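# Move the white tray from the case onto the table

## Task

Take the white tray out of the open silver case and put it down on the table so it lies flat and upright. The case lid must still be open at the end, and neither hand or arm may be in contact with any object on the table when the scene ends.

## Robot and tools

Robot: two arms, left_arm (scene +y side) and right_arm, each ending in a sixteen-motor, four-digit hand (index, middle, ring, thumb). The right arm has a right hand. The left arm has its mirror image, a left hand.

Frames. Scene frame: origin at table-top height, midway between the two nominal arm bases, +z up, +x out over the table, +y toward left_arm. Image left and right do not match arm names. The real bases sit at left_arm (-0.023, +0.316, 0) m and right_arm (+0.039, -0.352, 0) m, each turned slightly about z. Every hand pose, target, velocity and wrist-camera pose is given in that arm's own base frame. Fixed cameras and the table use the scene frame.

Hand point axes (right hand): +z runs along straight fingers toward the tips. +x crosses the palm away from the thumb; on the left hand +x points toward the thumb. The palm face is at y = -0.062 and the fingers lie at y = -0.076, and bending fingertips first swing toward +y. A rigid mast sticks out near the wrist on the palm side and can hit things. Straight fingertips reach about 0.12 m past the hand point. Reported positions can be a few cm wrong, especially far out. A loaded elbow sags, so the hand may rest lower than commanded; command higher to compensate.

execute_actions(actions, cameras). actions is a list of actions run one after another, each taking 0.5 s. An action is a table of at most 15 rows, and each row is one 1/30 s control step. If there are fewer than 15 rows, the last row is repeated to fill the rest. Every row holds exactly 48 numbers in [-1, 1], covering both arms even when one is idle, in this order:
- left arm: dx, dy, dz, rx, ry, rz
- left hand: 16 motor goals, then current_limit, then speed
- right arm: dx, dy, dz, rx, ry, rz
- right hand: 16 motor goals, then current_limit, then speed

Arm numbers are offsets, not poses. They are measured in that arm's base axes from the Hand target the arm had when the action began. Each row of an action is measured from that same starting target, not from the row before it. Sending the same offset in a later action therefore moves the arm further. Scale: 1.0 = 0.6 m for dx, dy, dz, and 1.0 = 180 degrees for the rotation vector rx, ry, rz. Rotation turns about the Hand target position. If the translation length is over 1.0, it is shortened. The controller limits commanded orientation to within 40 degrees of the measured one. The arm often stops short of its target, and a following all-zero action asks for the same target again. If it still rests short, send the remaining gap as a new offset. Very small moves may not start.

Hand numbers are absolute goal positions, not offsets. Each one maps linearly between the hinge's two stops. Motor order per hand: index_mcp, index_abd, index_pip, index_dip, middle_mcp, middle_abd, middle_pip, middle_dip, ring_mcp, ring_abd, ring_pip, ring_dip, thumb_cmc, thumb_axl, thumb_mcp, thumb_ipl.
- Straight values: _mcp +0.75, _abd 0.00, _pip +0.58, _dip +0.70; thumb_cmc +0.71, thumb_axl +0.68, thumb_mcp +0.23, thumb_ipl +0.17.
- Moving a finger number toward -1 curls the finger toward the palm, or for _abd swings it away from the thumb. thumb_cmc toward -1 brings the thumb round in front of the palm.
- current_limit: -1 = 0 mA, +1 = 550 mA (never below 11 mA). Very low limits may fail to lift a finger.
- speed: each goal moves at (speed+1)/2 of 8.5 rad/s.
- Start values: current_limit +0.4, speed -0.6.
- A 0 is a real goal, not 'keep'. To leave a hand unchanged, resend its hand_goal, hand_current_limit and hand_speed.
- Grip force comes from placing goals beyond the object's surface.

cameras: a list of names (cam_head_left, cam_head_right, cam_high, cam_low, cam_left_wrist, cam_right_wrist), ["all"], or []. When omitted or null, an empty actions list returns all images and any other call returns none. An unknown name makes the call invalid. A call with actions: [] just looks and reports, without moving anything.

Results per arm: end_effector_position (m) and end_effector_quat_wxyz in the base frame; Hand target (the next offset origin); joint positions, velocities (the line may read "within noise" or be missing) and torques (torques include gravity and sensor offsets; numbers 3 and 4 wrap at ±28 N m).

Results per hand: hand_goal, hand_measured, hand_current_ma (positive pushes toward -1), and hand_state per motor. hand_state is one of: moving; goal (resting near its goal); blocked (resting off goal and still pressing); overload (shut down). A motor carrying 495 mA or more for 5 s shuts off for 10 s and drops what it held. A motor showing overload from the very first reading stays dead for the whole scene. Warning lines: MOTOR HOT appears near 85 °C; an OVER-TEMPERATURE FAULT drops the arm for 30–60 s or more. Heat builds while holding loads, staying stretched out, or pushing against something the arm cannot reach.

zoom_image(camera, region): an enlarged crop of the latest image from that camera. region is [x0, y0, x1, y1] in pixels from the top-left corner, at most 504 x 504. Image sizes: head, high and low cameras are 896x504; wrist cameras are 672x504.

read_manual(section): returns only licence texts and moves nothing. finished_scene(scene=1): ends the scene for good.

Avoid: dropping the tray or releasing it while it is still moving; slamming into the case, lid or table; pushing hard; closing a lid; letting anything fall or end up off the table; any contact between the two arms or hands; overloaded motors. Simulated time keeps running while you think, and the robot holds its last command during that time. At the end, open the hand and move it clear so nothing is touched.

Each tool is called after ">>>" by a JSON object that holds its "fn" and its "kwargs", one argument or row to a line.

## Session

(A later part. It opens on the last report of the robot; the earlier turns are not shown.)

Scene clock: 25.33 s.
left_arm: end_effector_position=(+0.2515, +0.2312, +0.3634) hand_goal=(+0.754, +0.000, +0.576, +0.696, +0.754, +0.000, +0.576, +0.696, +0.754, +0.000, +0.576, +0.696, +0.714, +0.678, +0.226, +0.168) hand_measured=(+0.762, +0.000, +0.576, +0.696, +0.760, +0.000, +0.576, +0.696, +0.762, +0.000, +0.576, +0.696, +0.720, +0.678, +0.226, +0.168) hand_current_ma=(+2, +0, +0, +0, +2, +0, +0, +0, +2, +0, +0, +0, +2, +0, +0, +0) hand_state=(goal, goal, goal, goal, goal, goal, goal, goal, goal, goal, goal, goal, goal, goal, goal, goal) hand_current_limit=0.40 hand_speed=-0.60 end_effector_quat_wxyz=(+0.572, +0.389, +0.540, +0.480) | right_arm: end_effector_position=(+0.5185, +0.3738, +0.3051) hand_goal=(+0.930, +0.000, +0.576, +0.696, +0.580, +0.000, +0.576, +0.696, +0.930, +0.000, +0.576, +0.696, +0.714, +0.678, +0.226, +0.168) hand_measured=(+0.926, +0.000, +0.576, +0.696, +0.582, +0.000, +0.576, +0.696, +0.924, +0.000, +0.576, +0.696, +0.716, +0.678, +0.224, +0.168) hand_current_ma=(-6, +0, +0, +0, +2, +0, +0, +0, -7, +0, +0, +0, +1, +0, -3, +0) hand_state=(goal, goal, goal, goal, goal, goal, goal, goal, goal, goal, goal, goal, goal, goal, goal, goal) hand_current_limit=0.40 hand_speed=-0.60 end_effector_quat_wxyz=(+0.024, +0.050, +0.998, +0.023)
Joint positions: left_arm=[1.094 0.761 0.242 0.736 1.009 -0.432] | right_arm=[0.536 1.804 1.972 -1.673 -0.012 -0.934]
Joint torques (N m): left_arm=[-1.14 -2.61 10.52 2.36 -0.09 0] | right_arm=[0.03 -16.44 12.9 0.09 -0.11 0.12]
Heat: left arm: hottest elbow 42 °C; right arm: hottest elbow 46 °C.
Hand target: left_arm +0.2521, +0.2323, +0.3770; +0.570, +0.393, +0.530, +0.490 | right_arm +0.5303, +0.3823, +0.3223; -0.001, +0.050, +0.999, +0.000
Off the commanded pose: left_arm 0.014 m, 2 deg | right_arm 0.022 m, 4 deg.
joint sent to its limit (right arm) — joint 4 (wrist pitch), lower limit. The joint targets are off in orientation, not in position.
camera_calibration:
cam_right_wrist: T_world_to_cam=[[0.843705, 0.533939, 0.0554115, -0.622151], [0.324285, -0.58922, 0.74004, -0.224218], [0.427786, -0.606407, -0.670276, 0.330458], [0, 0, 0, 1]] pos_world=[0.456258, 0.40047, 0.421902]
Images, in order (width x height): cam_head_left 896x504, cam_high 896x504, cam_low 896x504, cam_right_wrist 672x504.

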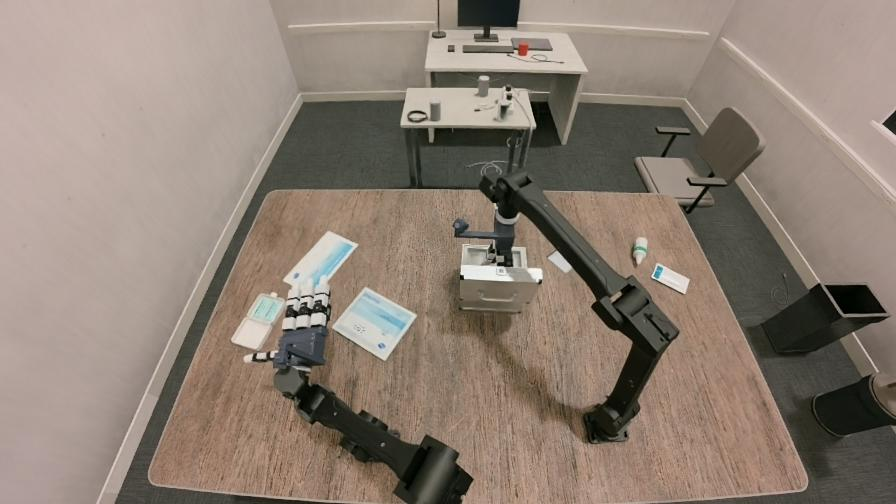

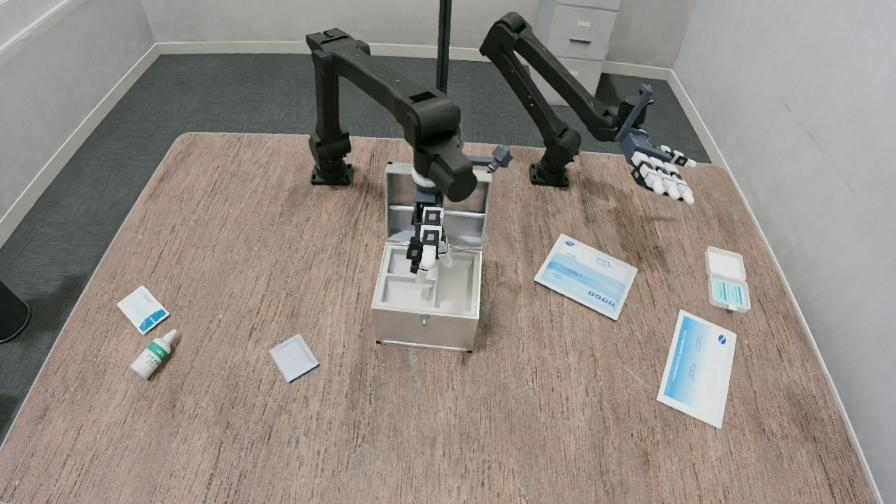

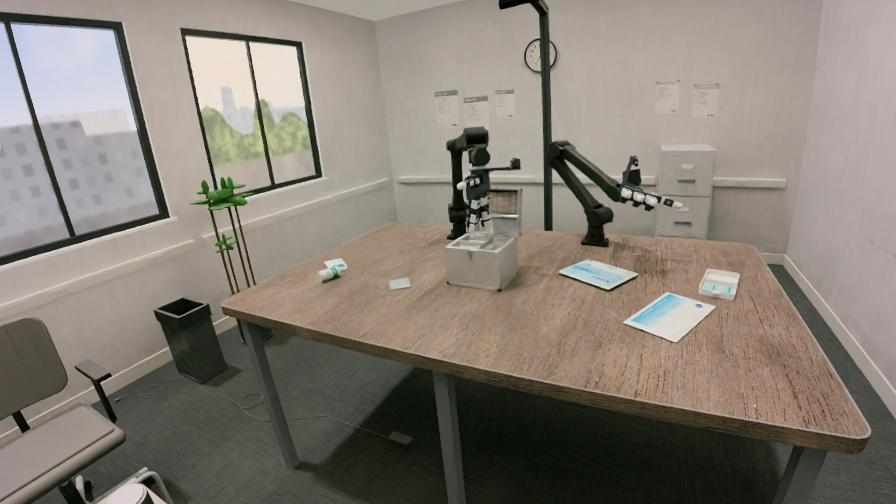

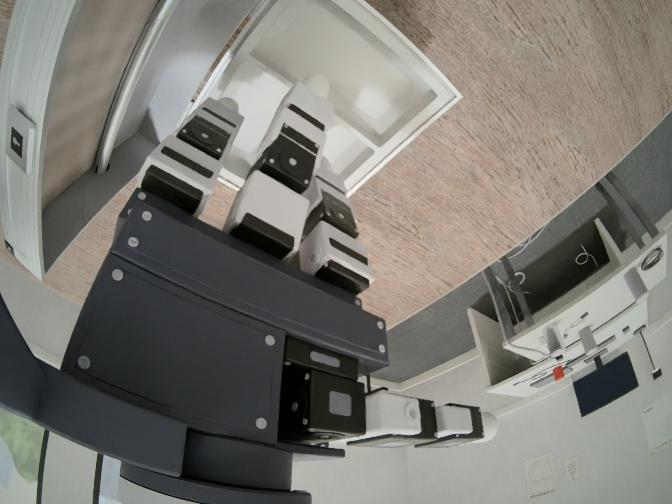

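>>> {"fn": "zoom_image", "kwargs": {
  "camera": "cam_right_wrist",
  "region": [200, 0, 480, 210]
}}

>>> {"fn": "zoom_image", "kwargs": {
  "camera": "cam_high",
  "region": [370, 230, 490, 330]
}}

>>> {"fn": "zoom_image", "kwargs": {
  "camera": "cam_low",
  "region": [440, 190, 530, 300]
}}

Scaled by 1.800 from the camera's 672x504 image, which has a finer 960x720 frame.

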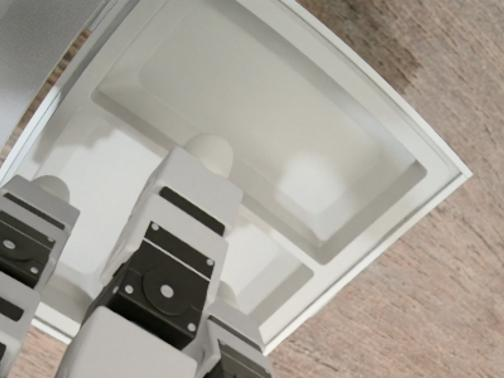

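Scaled by 4.200 from the camera's 896x504 image, which has a finer 1280x720 frame.

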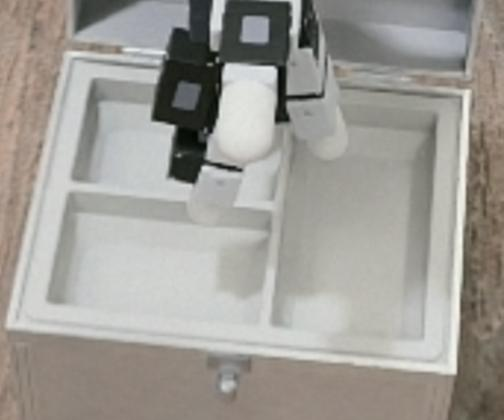

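Scaled by 4.582 from the camera's 896x504 image, which has a finer 1280x720 frame.

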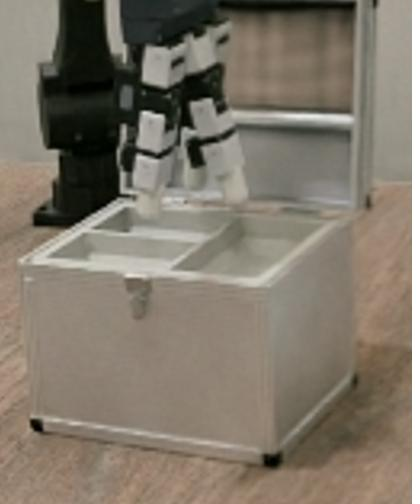

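>>> {"fn": "execute_actions", "kwargs": {
  "actions": [
    [[0,0,0,0,0,0,0.754,0,0.576,0.696,0.754,0,0.576,0.696,0.754,0,0.576,0.696,0.714,0.678,0.226,0.168,0.4,-0.6, 0.025,0.006,0,0,0,0,0.93,0,0.576,0.696,0.58,0,0.576,0.696,0.93,0,0.576,0.696,0.714,0.678,0.226,0.168,0.4,-0.6]],
    [[0,0,0,0,0,0,0.754,0,0.576,0.696,0.754,0,0.576,0.696,0.754,0,0.576,0.696,0.714,0.678,0.226,0.168,0.4,-0.6, 0.005,0.004,-0.04,0,0,0,0.93,0,0.576,0.696,0.58,0,0.576,0.696,0.93,0,0.576,0.696,0.714,0.678,0.226,0.168,0.4,-0.6]]
  ],
  "cameras": ["cam_high", "cam_right_wrist", "cam_low"]
}}

>>> {"fn": "zoom_image", "kwargs": {
  "camera": "cam_right_wrist",
  "region": [150, 0, 480, 250]
}}

>>> {"fn": "zoom_image", "kwargs": {
  "camera": "cam_high",
  "region": [370, 230, 490, 330]
}}

>>> {"fn": "zoom_image", "kwargs": {
  "camera": "cam_low",
  "region": [440, 190, 530, 300]
}}

Scene clock: 28.37 s.
left_arm: end_effector_position=(+0.2515, +0.2312, +0.3634) hand_goal=(+0.754, +0.000, +0.576, +0.696, +0.754, +0.000, +0.576, +0.696, +0.754, +0.000, +0.576, +0.696, +0.714, +0.678, +0.226, +0.168) hand_measured=(+0.762, +0.000, +0.576, +0.696, +0.760, +0.000, +0.576, +0.696, +0.762, +0.000, +0.576, +0.696, +0.720, +0.678, +0.226, +0.168) hand_current_ma=(+2, +0, +0, +0, +2, +0, +0, +0, +2, +0, +0, +0, +2, +0, +0, +0) hand_state=(goal, goal, goal, goal, goal, goal, goal, goal, goal, goal, goal, goal, goal, goal, goal, goal) hand_current_limit=0.40 hand_speed=-0.60 end_effector_quat_wxyz=(+0.572, +0.389, +0.540, +0.480) | right_arm: end_effector_position=(+0.5357, +0.3840, +0.2856) hand_goal=(+0.930, +0.000, +0.576, +0.696, +0.580, +0.000, +0.576, +0.696, +0.930, +0.000, +0.576, +0.696, +0.714, +0.678, +0.226, +0.168) hand_measured=(+0.926, +0.000, +0.576, +0.696, +0.582, +0.000, +0.576, +0.696, +0.924, +0.000, +0.576, +0.696, +0.716, +0.678, +0.224, +0.168) hand_current_ma=(-6, +0, +0, +0, +2, +0, +0, +0, -7, +0, +0, +0, +1, +0, -3, +0) hand_state=(goal, goal, goal, goal, goal, goal, goal, goal, goal, goal, goal, goal, goal, goal, goal, goal) hand_current_limit=0.40 hand_speed=-0.60 end_effector_quat_wxyz=(+0.016, +0.050, +0.998, +0.018)
Joint positions: left_arm=[1.094 0.761 0.242 0.736 1.009 -0.432] | right_arm=[0.536 1.871 2.021 -1.673 -0.012 -0.933]
Joint torques (N m): left_arm=[-1.03 -2.61 10.5 2.37 -0.09 0.01] | right_arm=[-0.67 -17.08 12.34 0.02 0.02 0.06]
Heat: left arm: hottest elbow 42 °C; right arm: hottest elbow 47 °C.
Hand target: left_arm +0.2521, +0.2323, +0.3770; +0.570, +0.393, +0.530, +0.490 | right_arm +0.5484, +0.3883, +0.2982; -0.001, +0.050, +0.999, +0.000
Off the commanded pose: left_arm 0.014 m, 2 deg | right_arm 0.018 m, 3 deg.
joint sent to its limit (right arm) — joint 4 (wrist pitch), lower limit. The joint targets are off in orientation, not in position.
camera_calibration:
cam_right_wrist: T_world_to_cam=[[0.844884, 0.533658, 0.0371501, -0.63643], [0.335461, -0.582633, 0.740273, -0.217974], [0.416698, -0.612982, -0.671279, 0.324975], [0, 0, 0, 1]] pos_world=[0.475414, 0.411841, 0.403153]
Images, in order (width x height): cam_high 896x504, cam_low 896x504, cam_right_wrist 672x504.

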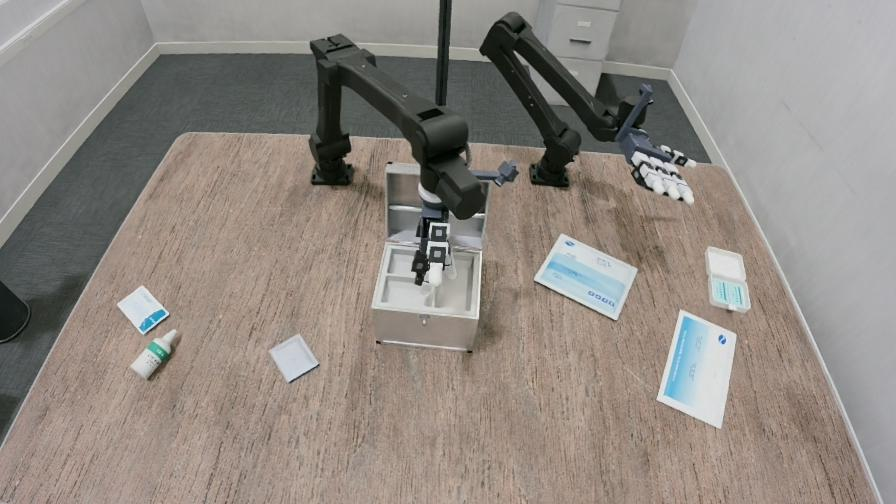

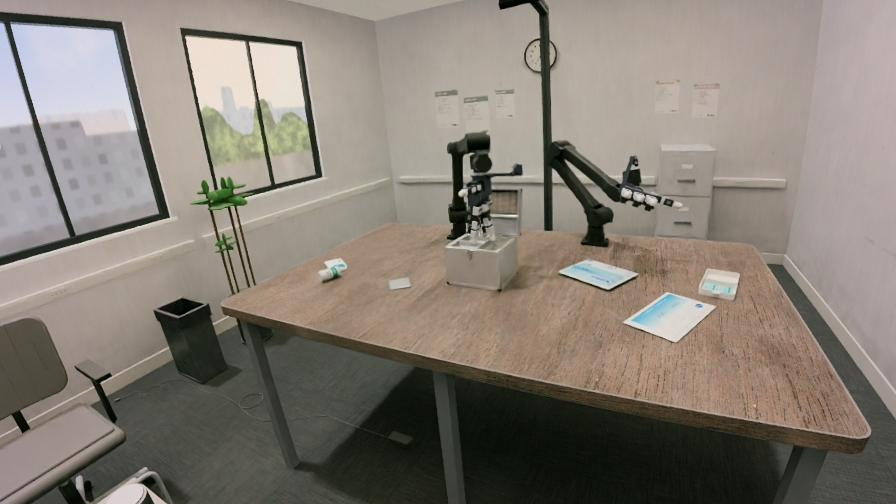

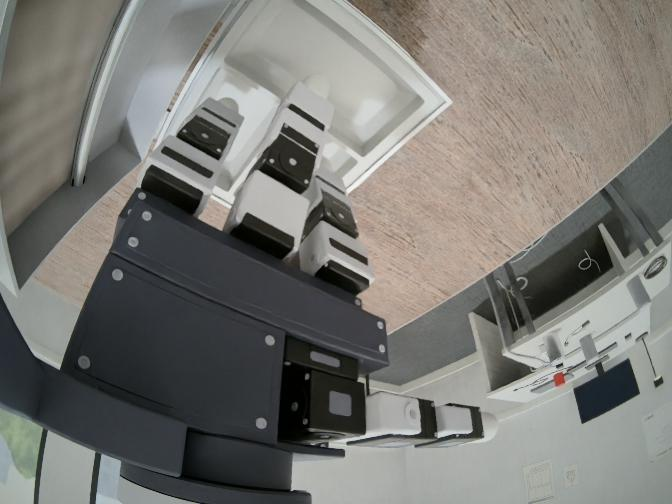

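Scaled by 1.527 from the camera's 672x504 image, which has a finer 960x720 frame.

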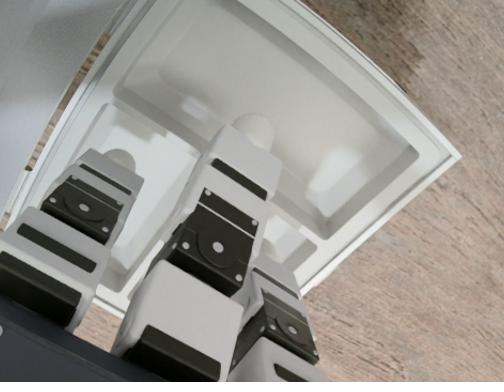

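Scaled by 4.200 from the camera's 896x504 image, which has a finer 1280x720 frame.

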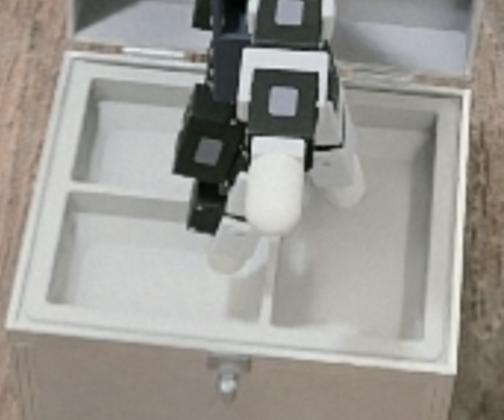

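Scaled by 4.582 from the camera's 896x504 image, which has a finer 1280x720 frame.

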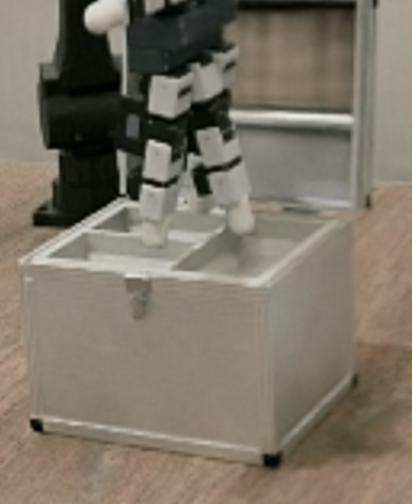

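>>> {"fn": "execute_actions", "kwargs": {
  "actions": [
    [[0,0,0,0,0,0,0.754,0,0.576,0.696,0.754,0,0.576,0.696,0.754,0,0.576,0.696,0.714,0.678,0.226,0.168,0.4,-0.6, 0.003,-0.004,-0.035,0,0,0,0.93,0,0.576,0.696,0.58,0,0.576,0.696,0.93,0,0.576,0.696,0.714,0.678,0.226,0.168,0.4,-0.6]]
  ],
  "cameras": ["cam_high", "cam_right_wrist", "cam_low"]
}}

>>> {"fn": "zoom_image", "kwargs": {
  "camera": "cam_right_wrist",
  "region": [150, 0, 480, 250]
}}

>>> {"fn": "zoom_image", "kwargs": {
  "camera": "cam_high",
  "region": [370, 230, 490, 330]
}}

>>> {"fn": "zoom_image", "kwargs": {
  "camera": "cam_low",
  "region": [440, 190, 530, 300]
}}

Scene clock: 29.70 s.
left_arm: end_effector_position=(+0.2515, +0.2312, +0.3634) hand_goal=(+0.754, +0.000, +0.576, +0.696, +0.754, +0.000, +0.576, +0.696, +0.754, +0.000, +0.576, +0.696, +0.714, +0.678, +0.226, +0.168) hand_measured=(+0.762, +0.000, +0.576, +0.696, +0.760, +0.000, +0.576, +0.696, +0.762, +0.000, +0.576, +0.696, +0.720, +0.678, +0.226, +0.168) hand_current_ma=(+2, +0, +0, +0, +2, +0, +0, +0, +2, +0, +0, +0, +2, +0, +0, +0) hand_state=(goal, goal, goal, goal, goal, goal, goal, goal, goal, goal, goal, goal, goal, goal, goal, goal) hand_current_limit=0.40 hand_speed=-0.60 end_effector_quat_wxyz=(+0.572, +0.389, +0.540, +0.480) | right_arm: end_effector_position=(+0.5380, +0.3847, +0.2760) hand_goal=(+0.930, +0.000, +0.576, +0.696, +0.580, +0.000, +0.576, +0.696, +0.930, +0.000, +0.576, +0.696, +0.714, +0.678, +0.226, +0.168) hand_measured=(+0.926, +0.000, +0.576, +0.696, +0.582, +0.000, +0.576, +0.696, +0.924, +0.000, +0.576, +0.696, +0.716, +0.678, +0.224, +0.168) hand_current_ma=(-6, +0, +0, +0, +2, +0, +0, +0, -7, +0, +0, +0, +1, +0, -3, +0) hand_state=(goal, goal, goal, goal, goal, goal, goal, goal, goal, goal, goal, goal, goal, goal, goal, goal) hand_current_limit=0.40 hand_speed=-0.60 end_effector_quat_wxyz=(+0.011, +0.050, +0.999, +0.012)
Joint positions: left_arm=[1.094 0.761 0.242 0.736 1.009 -0.432] | right_arm=[0.536 1.886 2.021 -1.673 -0.008 -0.933]
Joint torques (N m): left_arm=[-1.14 -2.49 10.5 2.35 -0.09 0.01] | right_arm=[-0.97 -16.79 11.29 -0.03 0.02 0.01]
Heat: left arm: hottest elbow 43 °C; right arm: hottest elbow 47 °C.
Hand target: left_arm +0.2521, +0.2323, +0.3770; +0.570, +0.393, +0.530, +0.490 | right_arm +0.5502, +0.3859, +0.2774; -0.001, +0.050, +0.999, +0.000
Off the commanded pose: left_arm 0.014 m, 2 deg | right_arm 0.012 m, 2 deg.
joint sent to its limit (right arm) — joint 4 (wrist pitch), lower limit. The joint targets still meet the commanded pose.
camera_calibration:
cam_right_wrist: T_world_to_cam=[[0.845263, 0.533889, 0.0222057, -0.634403], [0.343579, -0.57485, 0.742631, -0.21917], [0.409247, -0.620089, -0.669332, 0.324148], [0, 0, 0, 1]] pos_world=[0.478883, 0.413711, 0.393812]
Images, in order (width x height): cam_high 896x504, cam_low 896x504, cam_right_wrist 672x504.

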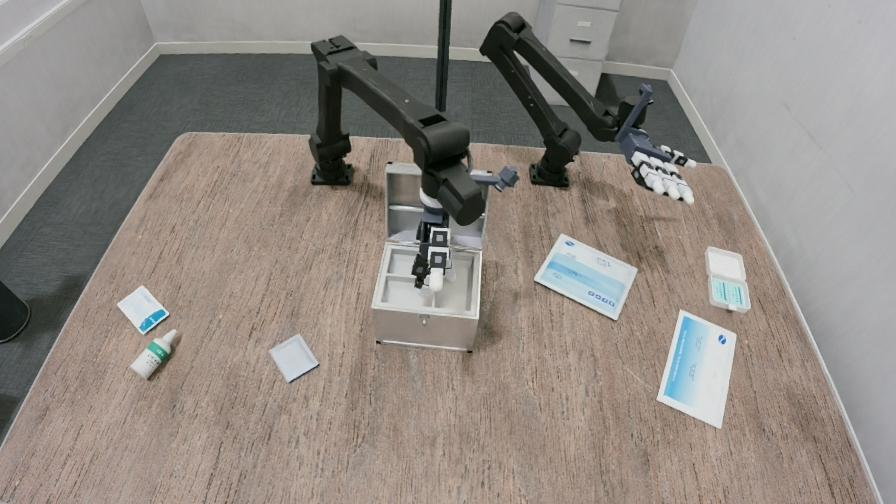

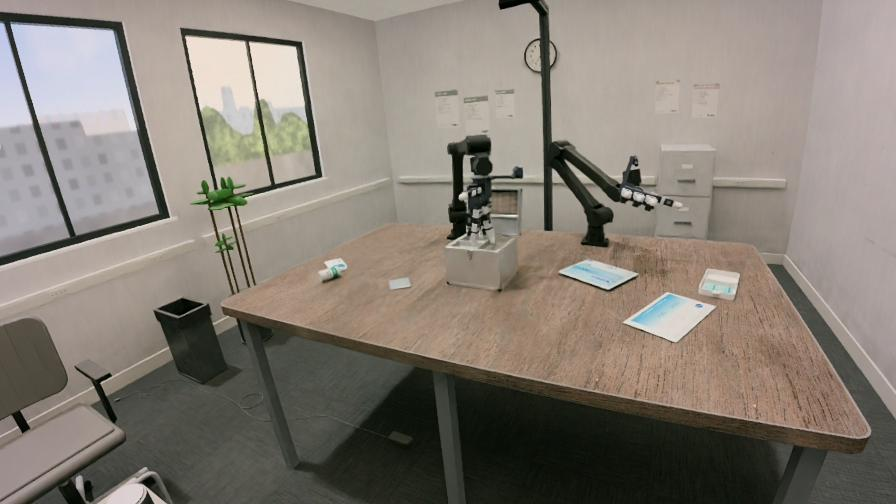

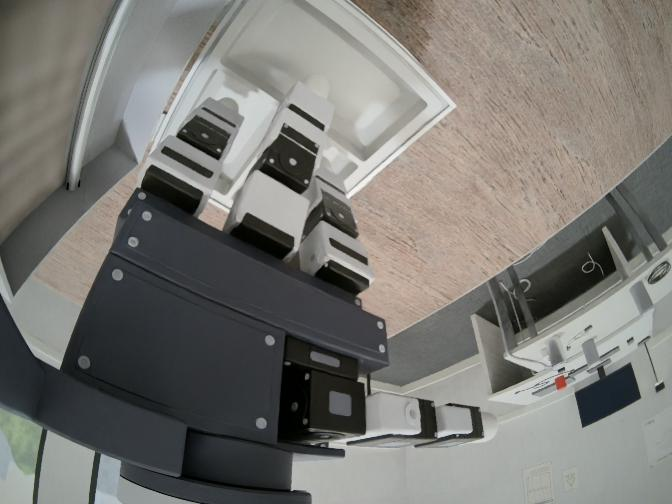

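Scaled by 1.527 from the camera's 672x504 image, which has a finer 960x720 frame.

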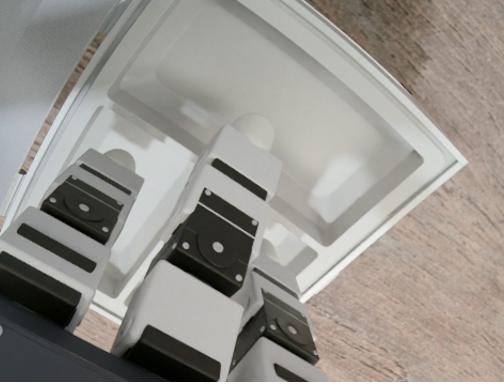

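Scaled by 4.200 from the camera's 896x504 image, which has a finer 1280x720 frame.

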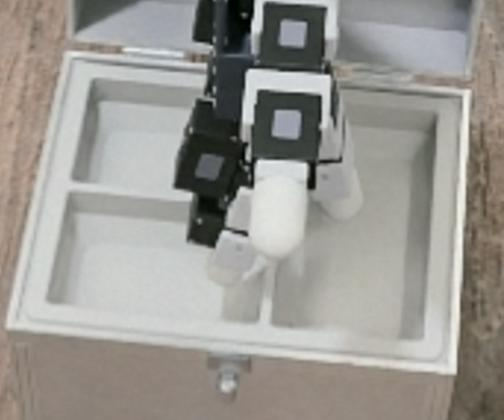

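Scaled by 4.582 from the camera's 896x504 image, which has a finer 1280x720 frame.

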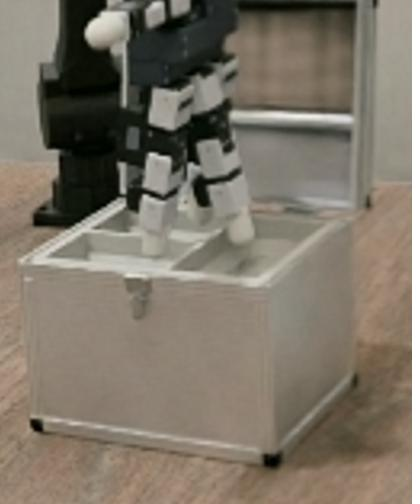

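>>> {"fn": "execute_actions", "kwargs": {
  "actions": [
    [[0,0,0,0,0,0,0.754,0,0.576,0.696,0.754,0,0.576,0.696,0.754,0,0.576,0.696,0.714,0.678,0.226,0.168,0.4,-0.6, 0,-0.014,-0.02,0,0,0,0.93,0,0.576,0.696,0.58,0,0.576,0.696,0.93,0,0.576,0.696,0.714,0.678,0.226,0.168,0.4,-0.6]],
    [[0,0,0,0,0,0,0.754,0,0.576,0.696,0.754,0,0.576,0.696,0.754,0,0.576,0.696,0.714,0.678,0.226,0.168,0.4,-0.6, 0,-0.001,-0.015,0,0,0,0.93,0,0.576,0.696,0.58,0,0.576,0.696,0.93,0,0.576,0.696,0.714,0.678,0.226,0.168,0.4,-0.6]]
  ],
  "cameras": ["cam_high", "cam_right_wrist", "cam_low"]
}}

>>> {"fn": "zoom_image", "kwargs": {
  "camera": "cam_right_wrist",
  "region": [150, 0, 480, 250]
}}

>>> {"fn": "zoom_image", "kwargs": {
  "camera": "cam_high",
  "region": [370, 230, 490, 330]
}}

>>> {"fn": "zoom_image", "kwargs": {
  "camera": "cam_low",
  "region": [440, 190, 530, 300]
}}

Scene clock: 31.37 s.
left_arm: end_effector_position=(+0.2515, +0.2312, +0.3634) hand_goal=(+0.754, +0.000, +0.576, +0.696, +0.754, +0.000, +0.576, +0.696, +0.754, +0.000, +0.576, +0.696, +0.714, +0.678, +0.226, +0.168) hand_measured=(+0.762, +0.000, +0.576, +0.696, +0.760, +0.000, +0.576, +0.696, +0.762, +0.000, +0.576, +0.696, +0.720, +0.678, +0.226, +0.168) hand_current_ma=(+2, +0, +0, +0, +2, +0, +0, +0, +2, +0, +0, +0, +2, +0, +0, +0) hand_state=(goal, goal, goal, goal, goal, goal, goal, goal, goal, goal, goal, goal, goal, goal, goal, goal) hand_current_limit=0.40 hand_speed=-0.60 end_effector_quat_wxyz=(+0.572, +0.389, +0.540, +0.480) | right_arm: end_effector_position=(+0.5419, +0.3804, +0.2696) hand_goal=(+0.930, +0.000, +0.576, +0.696, +0.580, +0.000, +0.576, +0.696, +0.930, +0.000, +0.576, +0.696, +0.714, +0.678, +0.226, +0.168) hand_measured=(+0.926, +0.000, +0.576, +0.696, +0.582, +0.000, +0.576, +0.696, +0.924, +0.000, +0.576, +0.696, +0.716, +0.678, +0.224, +0.168) hand_current_ma=(-6, +0, +0, +0, +2, +0, +0, +0, -7, +0, +0, +0, +1, +0, -3, +0) hand_state=(goal, goal, goal, goal, goal, goal, goal, goal, goal, goal, goal, goal, goal, goal, goal, goal) hand_current_limit=0.40 hand_speed=-0.60 end_effector_quat_wxyz=(+0.008, +0.049, +0.999, +0.008)
Joint positions: left_arm=[1.094 0.761 0.242 0.736 1.009 -0.432] | right_arm=[0.528 1.895 2.021 -1.673 -0.004 -0.945]
Joint torques (N m): left_arm=[-1.08 -2.55 10.5 2.4 -0.09 0.01] | right_arm=[-1.26 -16.85 9.25 -0.06 0.03 -0.04]
Heat: left arm: hottest elbow 43 °C; right arm: hottest elbow 47 °C.
Hand target: left_arm +0.2521, +0.2323, +0.3770; +0.570, +0.393, +0.530, +0.490 | right_arm +0.5501, +0.3770, +0.2564; -0.001, +0.050, +0.999, +0.000
Off the commanded pose: left_arm 0.014 m, 2 deg | right_arm 0.016 m, 1 deg.
joint sent to its limit (right arm) — joint 4 (wrist pitch), lower limit. The joint targets still meet the commanded pose.
camera_calibration:
cam_right_wrist: T_world_to_cam=[[0.843835, 0.536455, 0.0125904, -0.632945], [0.349564, -0.567357, 0.745594, -0.225201], [0.407121, -0.624757, -0.666281, 0.317747], [0, 0, 0, 1]] pos_world=[0.483462, 0.410292, 0.387587]
Images, in order (width x height): cam_high 896x504, cam_low 896x504, cam_right_wrist 672x504.

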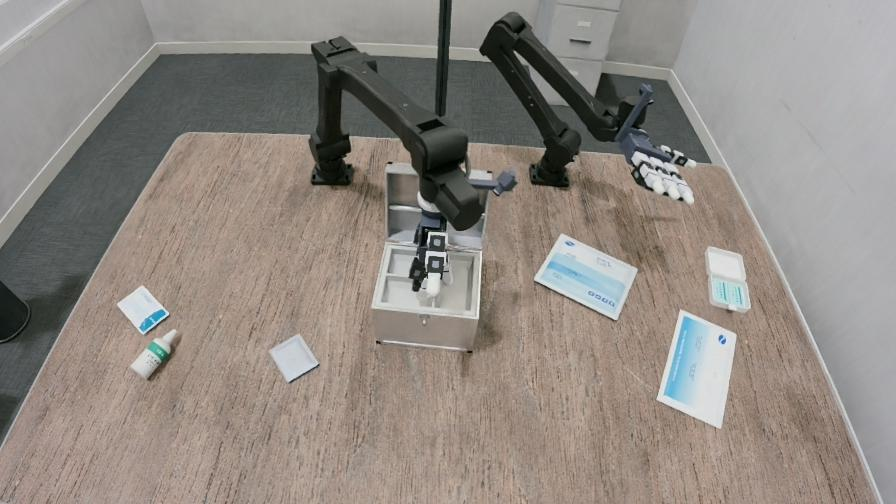

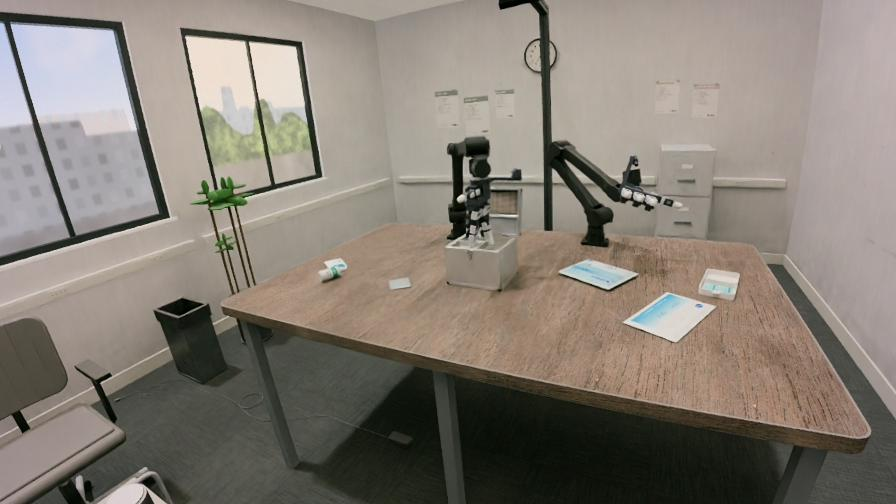

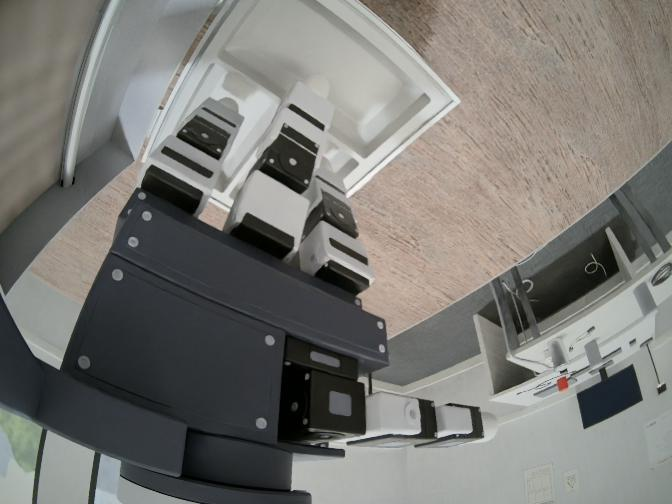

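Scaled by 1.527 from the camera's 672x504 image, which has a finer 960x720 frame.

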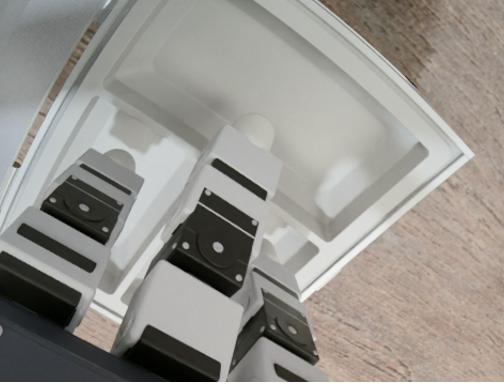

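Scaled by 4.200 from the camera's 896x504 image, which has a finer 1280x720 frame.

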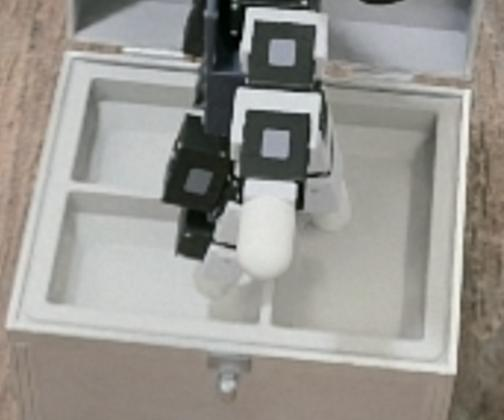

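Scaled by 4.582 from the camera's 896x504 image, which has a finer 1280x720 frame.

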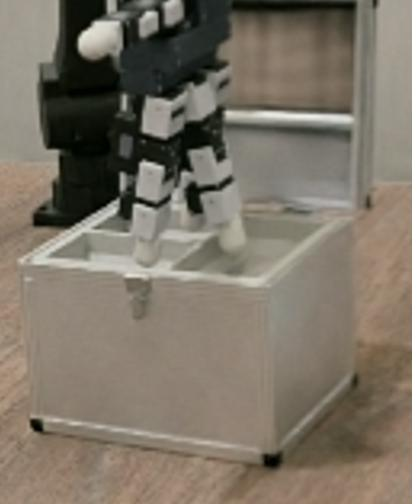

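>>> {"fn": "execute_actions", "kwargs": {
  "actions": [
    [[0,0,0,0,0,0,0.754,0,0.576,0.696,0.754,0,0.576,0.696,0.754,0,0.576,0.696,0.714,0.678,0.226,0.168,0.4,-0.6, -0.004,0,-0.01,0,0,0,0.93,0,0.576,0.696,0.58,0,0.576,0.696,0.93,0,0.576,0.696,0.714,0.678,0.226,0.168,0.4,-0.6]]
  ],
  "cameras": ["cam_high", "cam_right_wrist", "cam_low"]
}}

>>> {"fn": "zoom_image", "kwargs": {
  "camera": "cam_right_wrist",
  "region": [150, 0, 480, 250]
}}

>>> {"fn": "zoom_image", "kwargs": {
  "camera": "cam_high",
  "region": [370, 230, 490, 330]
}}

>>> {"fn": "zoom_image", "kwargs": {
  "camera": "cam_low",
  "region": [440, 190, 530, 300]
}}

Scene clock: 32.30 s.
left_arm: end_effector_position=(+0.2515, +0.2312, +0.3634) hand_goal=(+0.754, +0.000, +0.576, +0.696, +0.754, +0.000, +0.576, +0.696, +0.754, +0.000, +0.576, +0.696, +0.714, +0.678, +0.226, +0.168) hand_measured=(+0.762, +0.000, +0.576, +0.696, +0.760, +0.000, +0.576, +0.696, +0.762, +0.000, +0.576, +0.696, +0.720, +0.678, +0.226, +0.168) hand_current_ma=(+2, +0, +0, +0, +2, +0, +0, +0, +2, +0, +0, +0, +2, +0, +0, +0) hand_state=(goal, goal, goal, goal, goal, goal, goal, goal, goal, goal, goal, goal, goal, goal, goal, goal) hand_current_limit=0.40 hand_speed=-0.60 end_effector_quat_wxyz=(+0.572, +0.389, +0.540, +0.480) | right_arm: end_effector_position=(+0.5419, +0.3803, +0.2696) hand_goal=(+0.930, +0.000, +0.576, +0.696, +0.580, +0.000, +0.576, +0.696, +0.930, +0.000, +0.576, +0.696, +0.714, +0.678, +0.226, +0.168) hand_measured=(+0.926, +0.000, +0.576, +0.696, +0.582, +0.000, +0.576, +0.696, +0.924, +0.000, +0.576, +0.696, +0.716, +0.678, +0.224, +0.168) hand_current_ma=(-6, +0, +0, +0, +2, +0, +0, +0, -7, +0, +0, +0, +1, +0, -3, +0) hand_state=(goal, goal, goal, goal, goal, goal, goal, goal, goal, goal, goal, goal, goal, goal, goal, goal) hand_current_limit=0.40 hand_speed=-0.60 end_effector_quat_wxyz=(+0.009, +0.049, +0.999, +0.008)
Joint positions: left_arm=[1.094 0.761 0.242 0.736 1.009 -0.432] | right_arm=[0.528 1.895 2.021 -1.673 -0.003 -0.945]
Joint torques (N m): left_arm=[-1.08 -2.67 10.52 2.37 -0.09 0.01] | right_arm=[-1.2 -17.67 7.51 0.42 0.02 -0.01]
Heat: left arm: hottest elbow 43 °C; right arm: hottest elbow 47 °C.
Hand target: left_arm +0.2521, +0.2323, +0.3770; +0.570, +0.393, +0.530, +0.490 | right_arm +0.5477, +0.3770, +0.2503; -0.001, +0.050, +0.999, +0.000
Off the commanded pose: left_arm 0.014 m, 2 deg | right_arm 0.020 m, 1 deg.
camera_calibration:
cam_right_wrist: T_world_to_cam=[[0.843781, 0.536541, 0.0125726, -0.632893], [0.349496, -0.567105, 0.745818, -0.225416], [0.407292, -0.624913, -0.666031, 0.317568], [0, 0, 0, 1]] pos_world=[0.483462, 0.410191, 0.387587]
Images, in order (width x height): cam_high 896x504, cam_low 896x504, cam_right_wrist 672x504.

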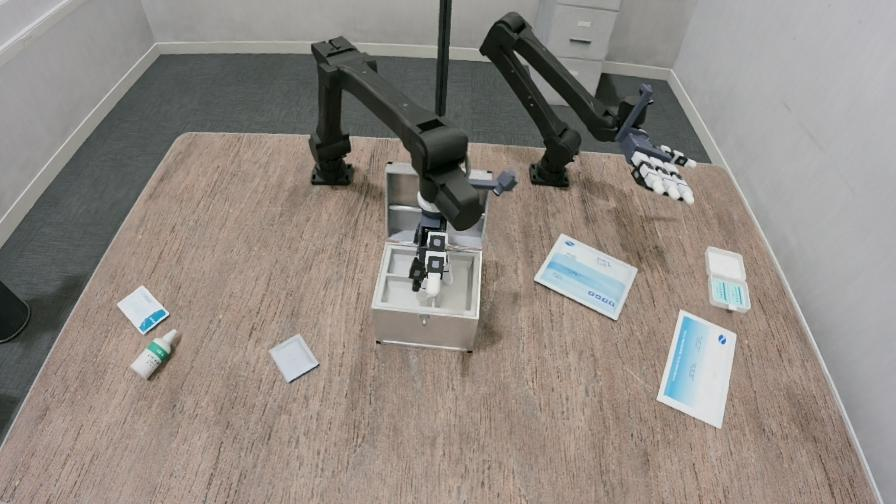

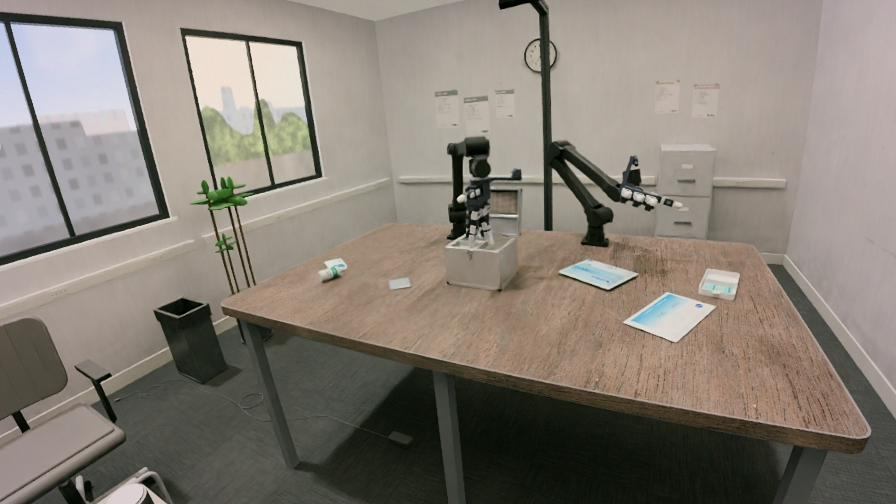

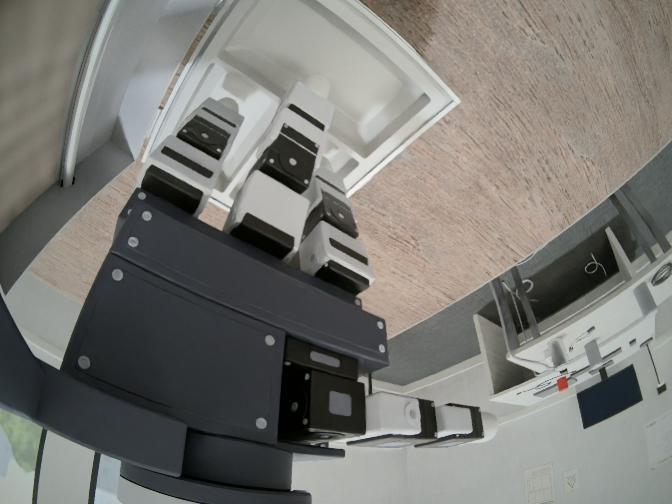

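Scaled by 1.527 from the camera's 672x504 image, which has a finer 960x720 frame.

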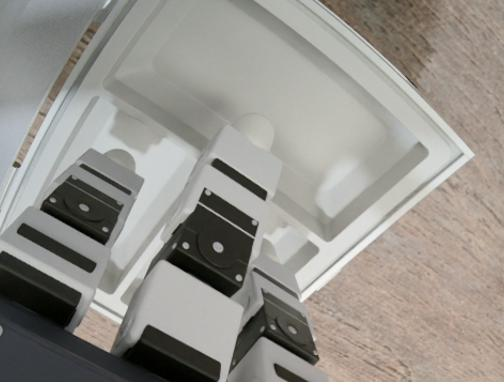

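Scaled by 4.200 from the camera's 896x504 image, which has a finer 1280x720 frame.

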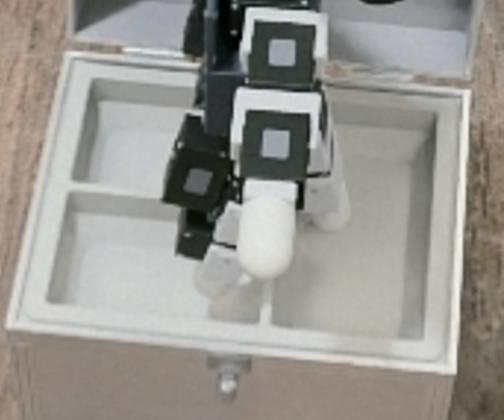

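Scaled by 4.582 from the camera's 896x504 image, which has a finer 1280x720 frame.

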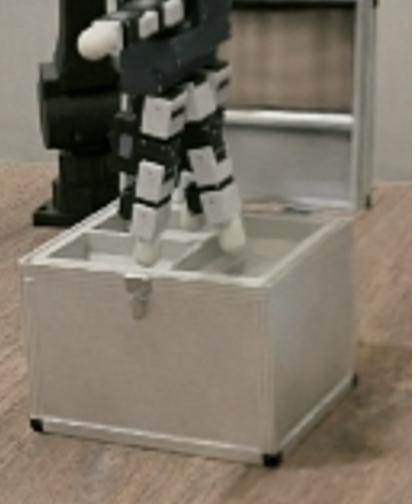

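>>> {"fn": "zoom_image", "kwargs": {
  "camera": "cam_low",
  "region": [455, 215, 515, 260]
}}

>>> {"fn": "zoom_image", "kwargs": {
  "camera": "cam_right_wrist",
  "region": [210, 40, 400, 180]
}}

>>> {"fn": "zoom_image", "kwargs": {
  "camera": "cam_high",
  "region": [400, 260, 470, 320]
}}

Scaled by 8.400 from the camera's 896x504 image, which has a finer 1280x720 frame.

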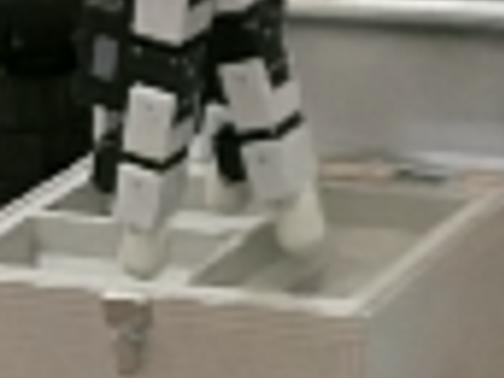

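Scaled by 2.653 from the camera's 672x504 image, which has a finer 960x720 frame.

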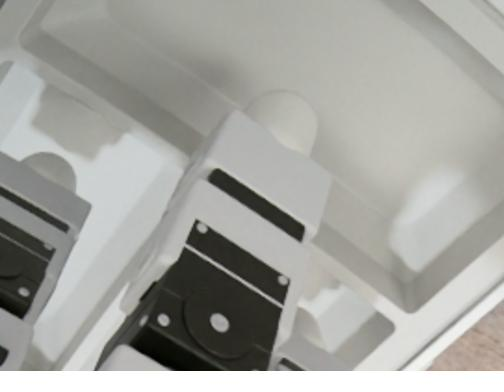

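Scaled by 7.200 from the camera's 896x504 image, which has a finer 1280x720 frame.

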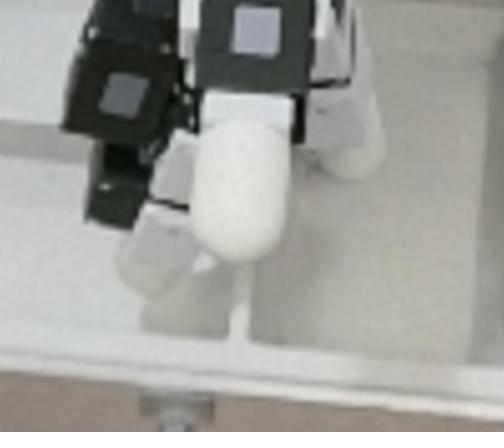

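>>> {"fn": "execute_actions", "kwargs": {
  "actions": [
    [[0,0,0,0,0,0,0.754,0,0.576,0.696,0.754,0,0.576,0.696,0.754,0,0.576,0.696,0.714,0.678,0.226,0.168,0.4,-0.6, 0,0,-0.01,0,0,0,0.93,0,0.576,0.696,0.58,0,0.576,0.696,0.93,0,0.576,0.696,0.714,0.678,0.226,0.168,0.4,-0.6]]
  ]
}}

Scene clock: 34.07 s.
left_arm: end_effector_position=(+0.2515, +0.2312, +0.3634) hand_goal=(+0.754, +0.000, +0.576, +0.696, +0.754, +0.000, +0.576, +0.696, +0.754, +0.000, +0.576, +0.696, +0.714, +0.678, +0.226, +0.168) hand_measured=(+0.762, +0.000, +0.576, +0.696, +0.760, +0.000, +0.576, +0.696, +0.762, +0.000, +0.576, +0.696, +0.720, +0.678, +0.226, +0.168) hand_current_ma=(+2, +0, +0, +0, +2, +0, +0, +0, +2, +0, +0, +0, +2, +0, +0, +0) hand_state=(goal, goal, goal, goal, goal, goal, goal, goal, goal, goal, goal, goal, goal, goal, goal, goal) hand_current_limit=0.40 hand_speed=-0.60 end_effector_quat_wxyz=(+0.572, +0.389, +0.540, +0.480) | right_arm: end_effector_position=(+0.5416, +0.3801, +0.2625) hand_goal=(+0.930, +0.000, +0.576, +0.696, +0.580, +0.000, +0.576, +0.696, +0.930, +0.000, +0.576, +0.696, +0.714, +0.678, +0.226, +0.168) hand_measured=(+0.926, +0.000, +0.576, +0.696, +0.582, +0.000, +0.576, +0.696, +0.924, +0.000, +0.576, +0.696, +0.716, +0.678, +0.224, +0.168) hand_current_ma=(-6, +0, +0, +0, +2, +0, +0, +0, -7, +0, +0, +0, +1, +0, -3, +0) hand_state=(goal, goal, goal, goal, goal, goal, goal, goal, goal, goal, goal, goal, goal, goal, goal, goal) hand_current_limit=0.40 hand_speed=-0.60 end_effector_quat_wxyz=(+0.006, +0.049, +0.999, +0.006)
Joint positions: left_arm=[1.094 0.761 0.242 0.736 1.009 -0.432] | right_arm=[0.528 1.895 2.003 -1.66 -0.003 -0.945]
Joint torques (N m): left_arm=[-1.2 -2.61 10.54 2.35 -0.1 0.01] | right_arm=[-1.2 -17.55 7.42 0.57 0.02 -0.02]
Heat: left arm: hottest elbow 43 °C; right arm: hottest elbow 47 °C.
Hand target: left_arm +0.2521, +0.2323, +0.3770; +0.570, +0.393, +0.530, +0.490 | right_arm +0.5477, +0.3770, +0.2443; -0.001, +0.050, +0.999, +0.000
Off the commanded pose: left_arm 0.014 m, 2 deg | right_arm 0.019 m, 1 deg.


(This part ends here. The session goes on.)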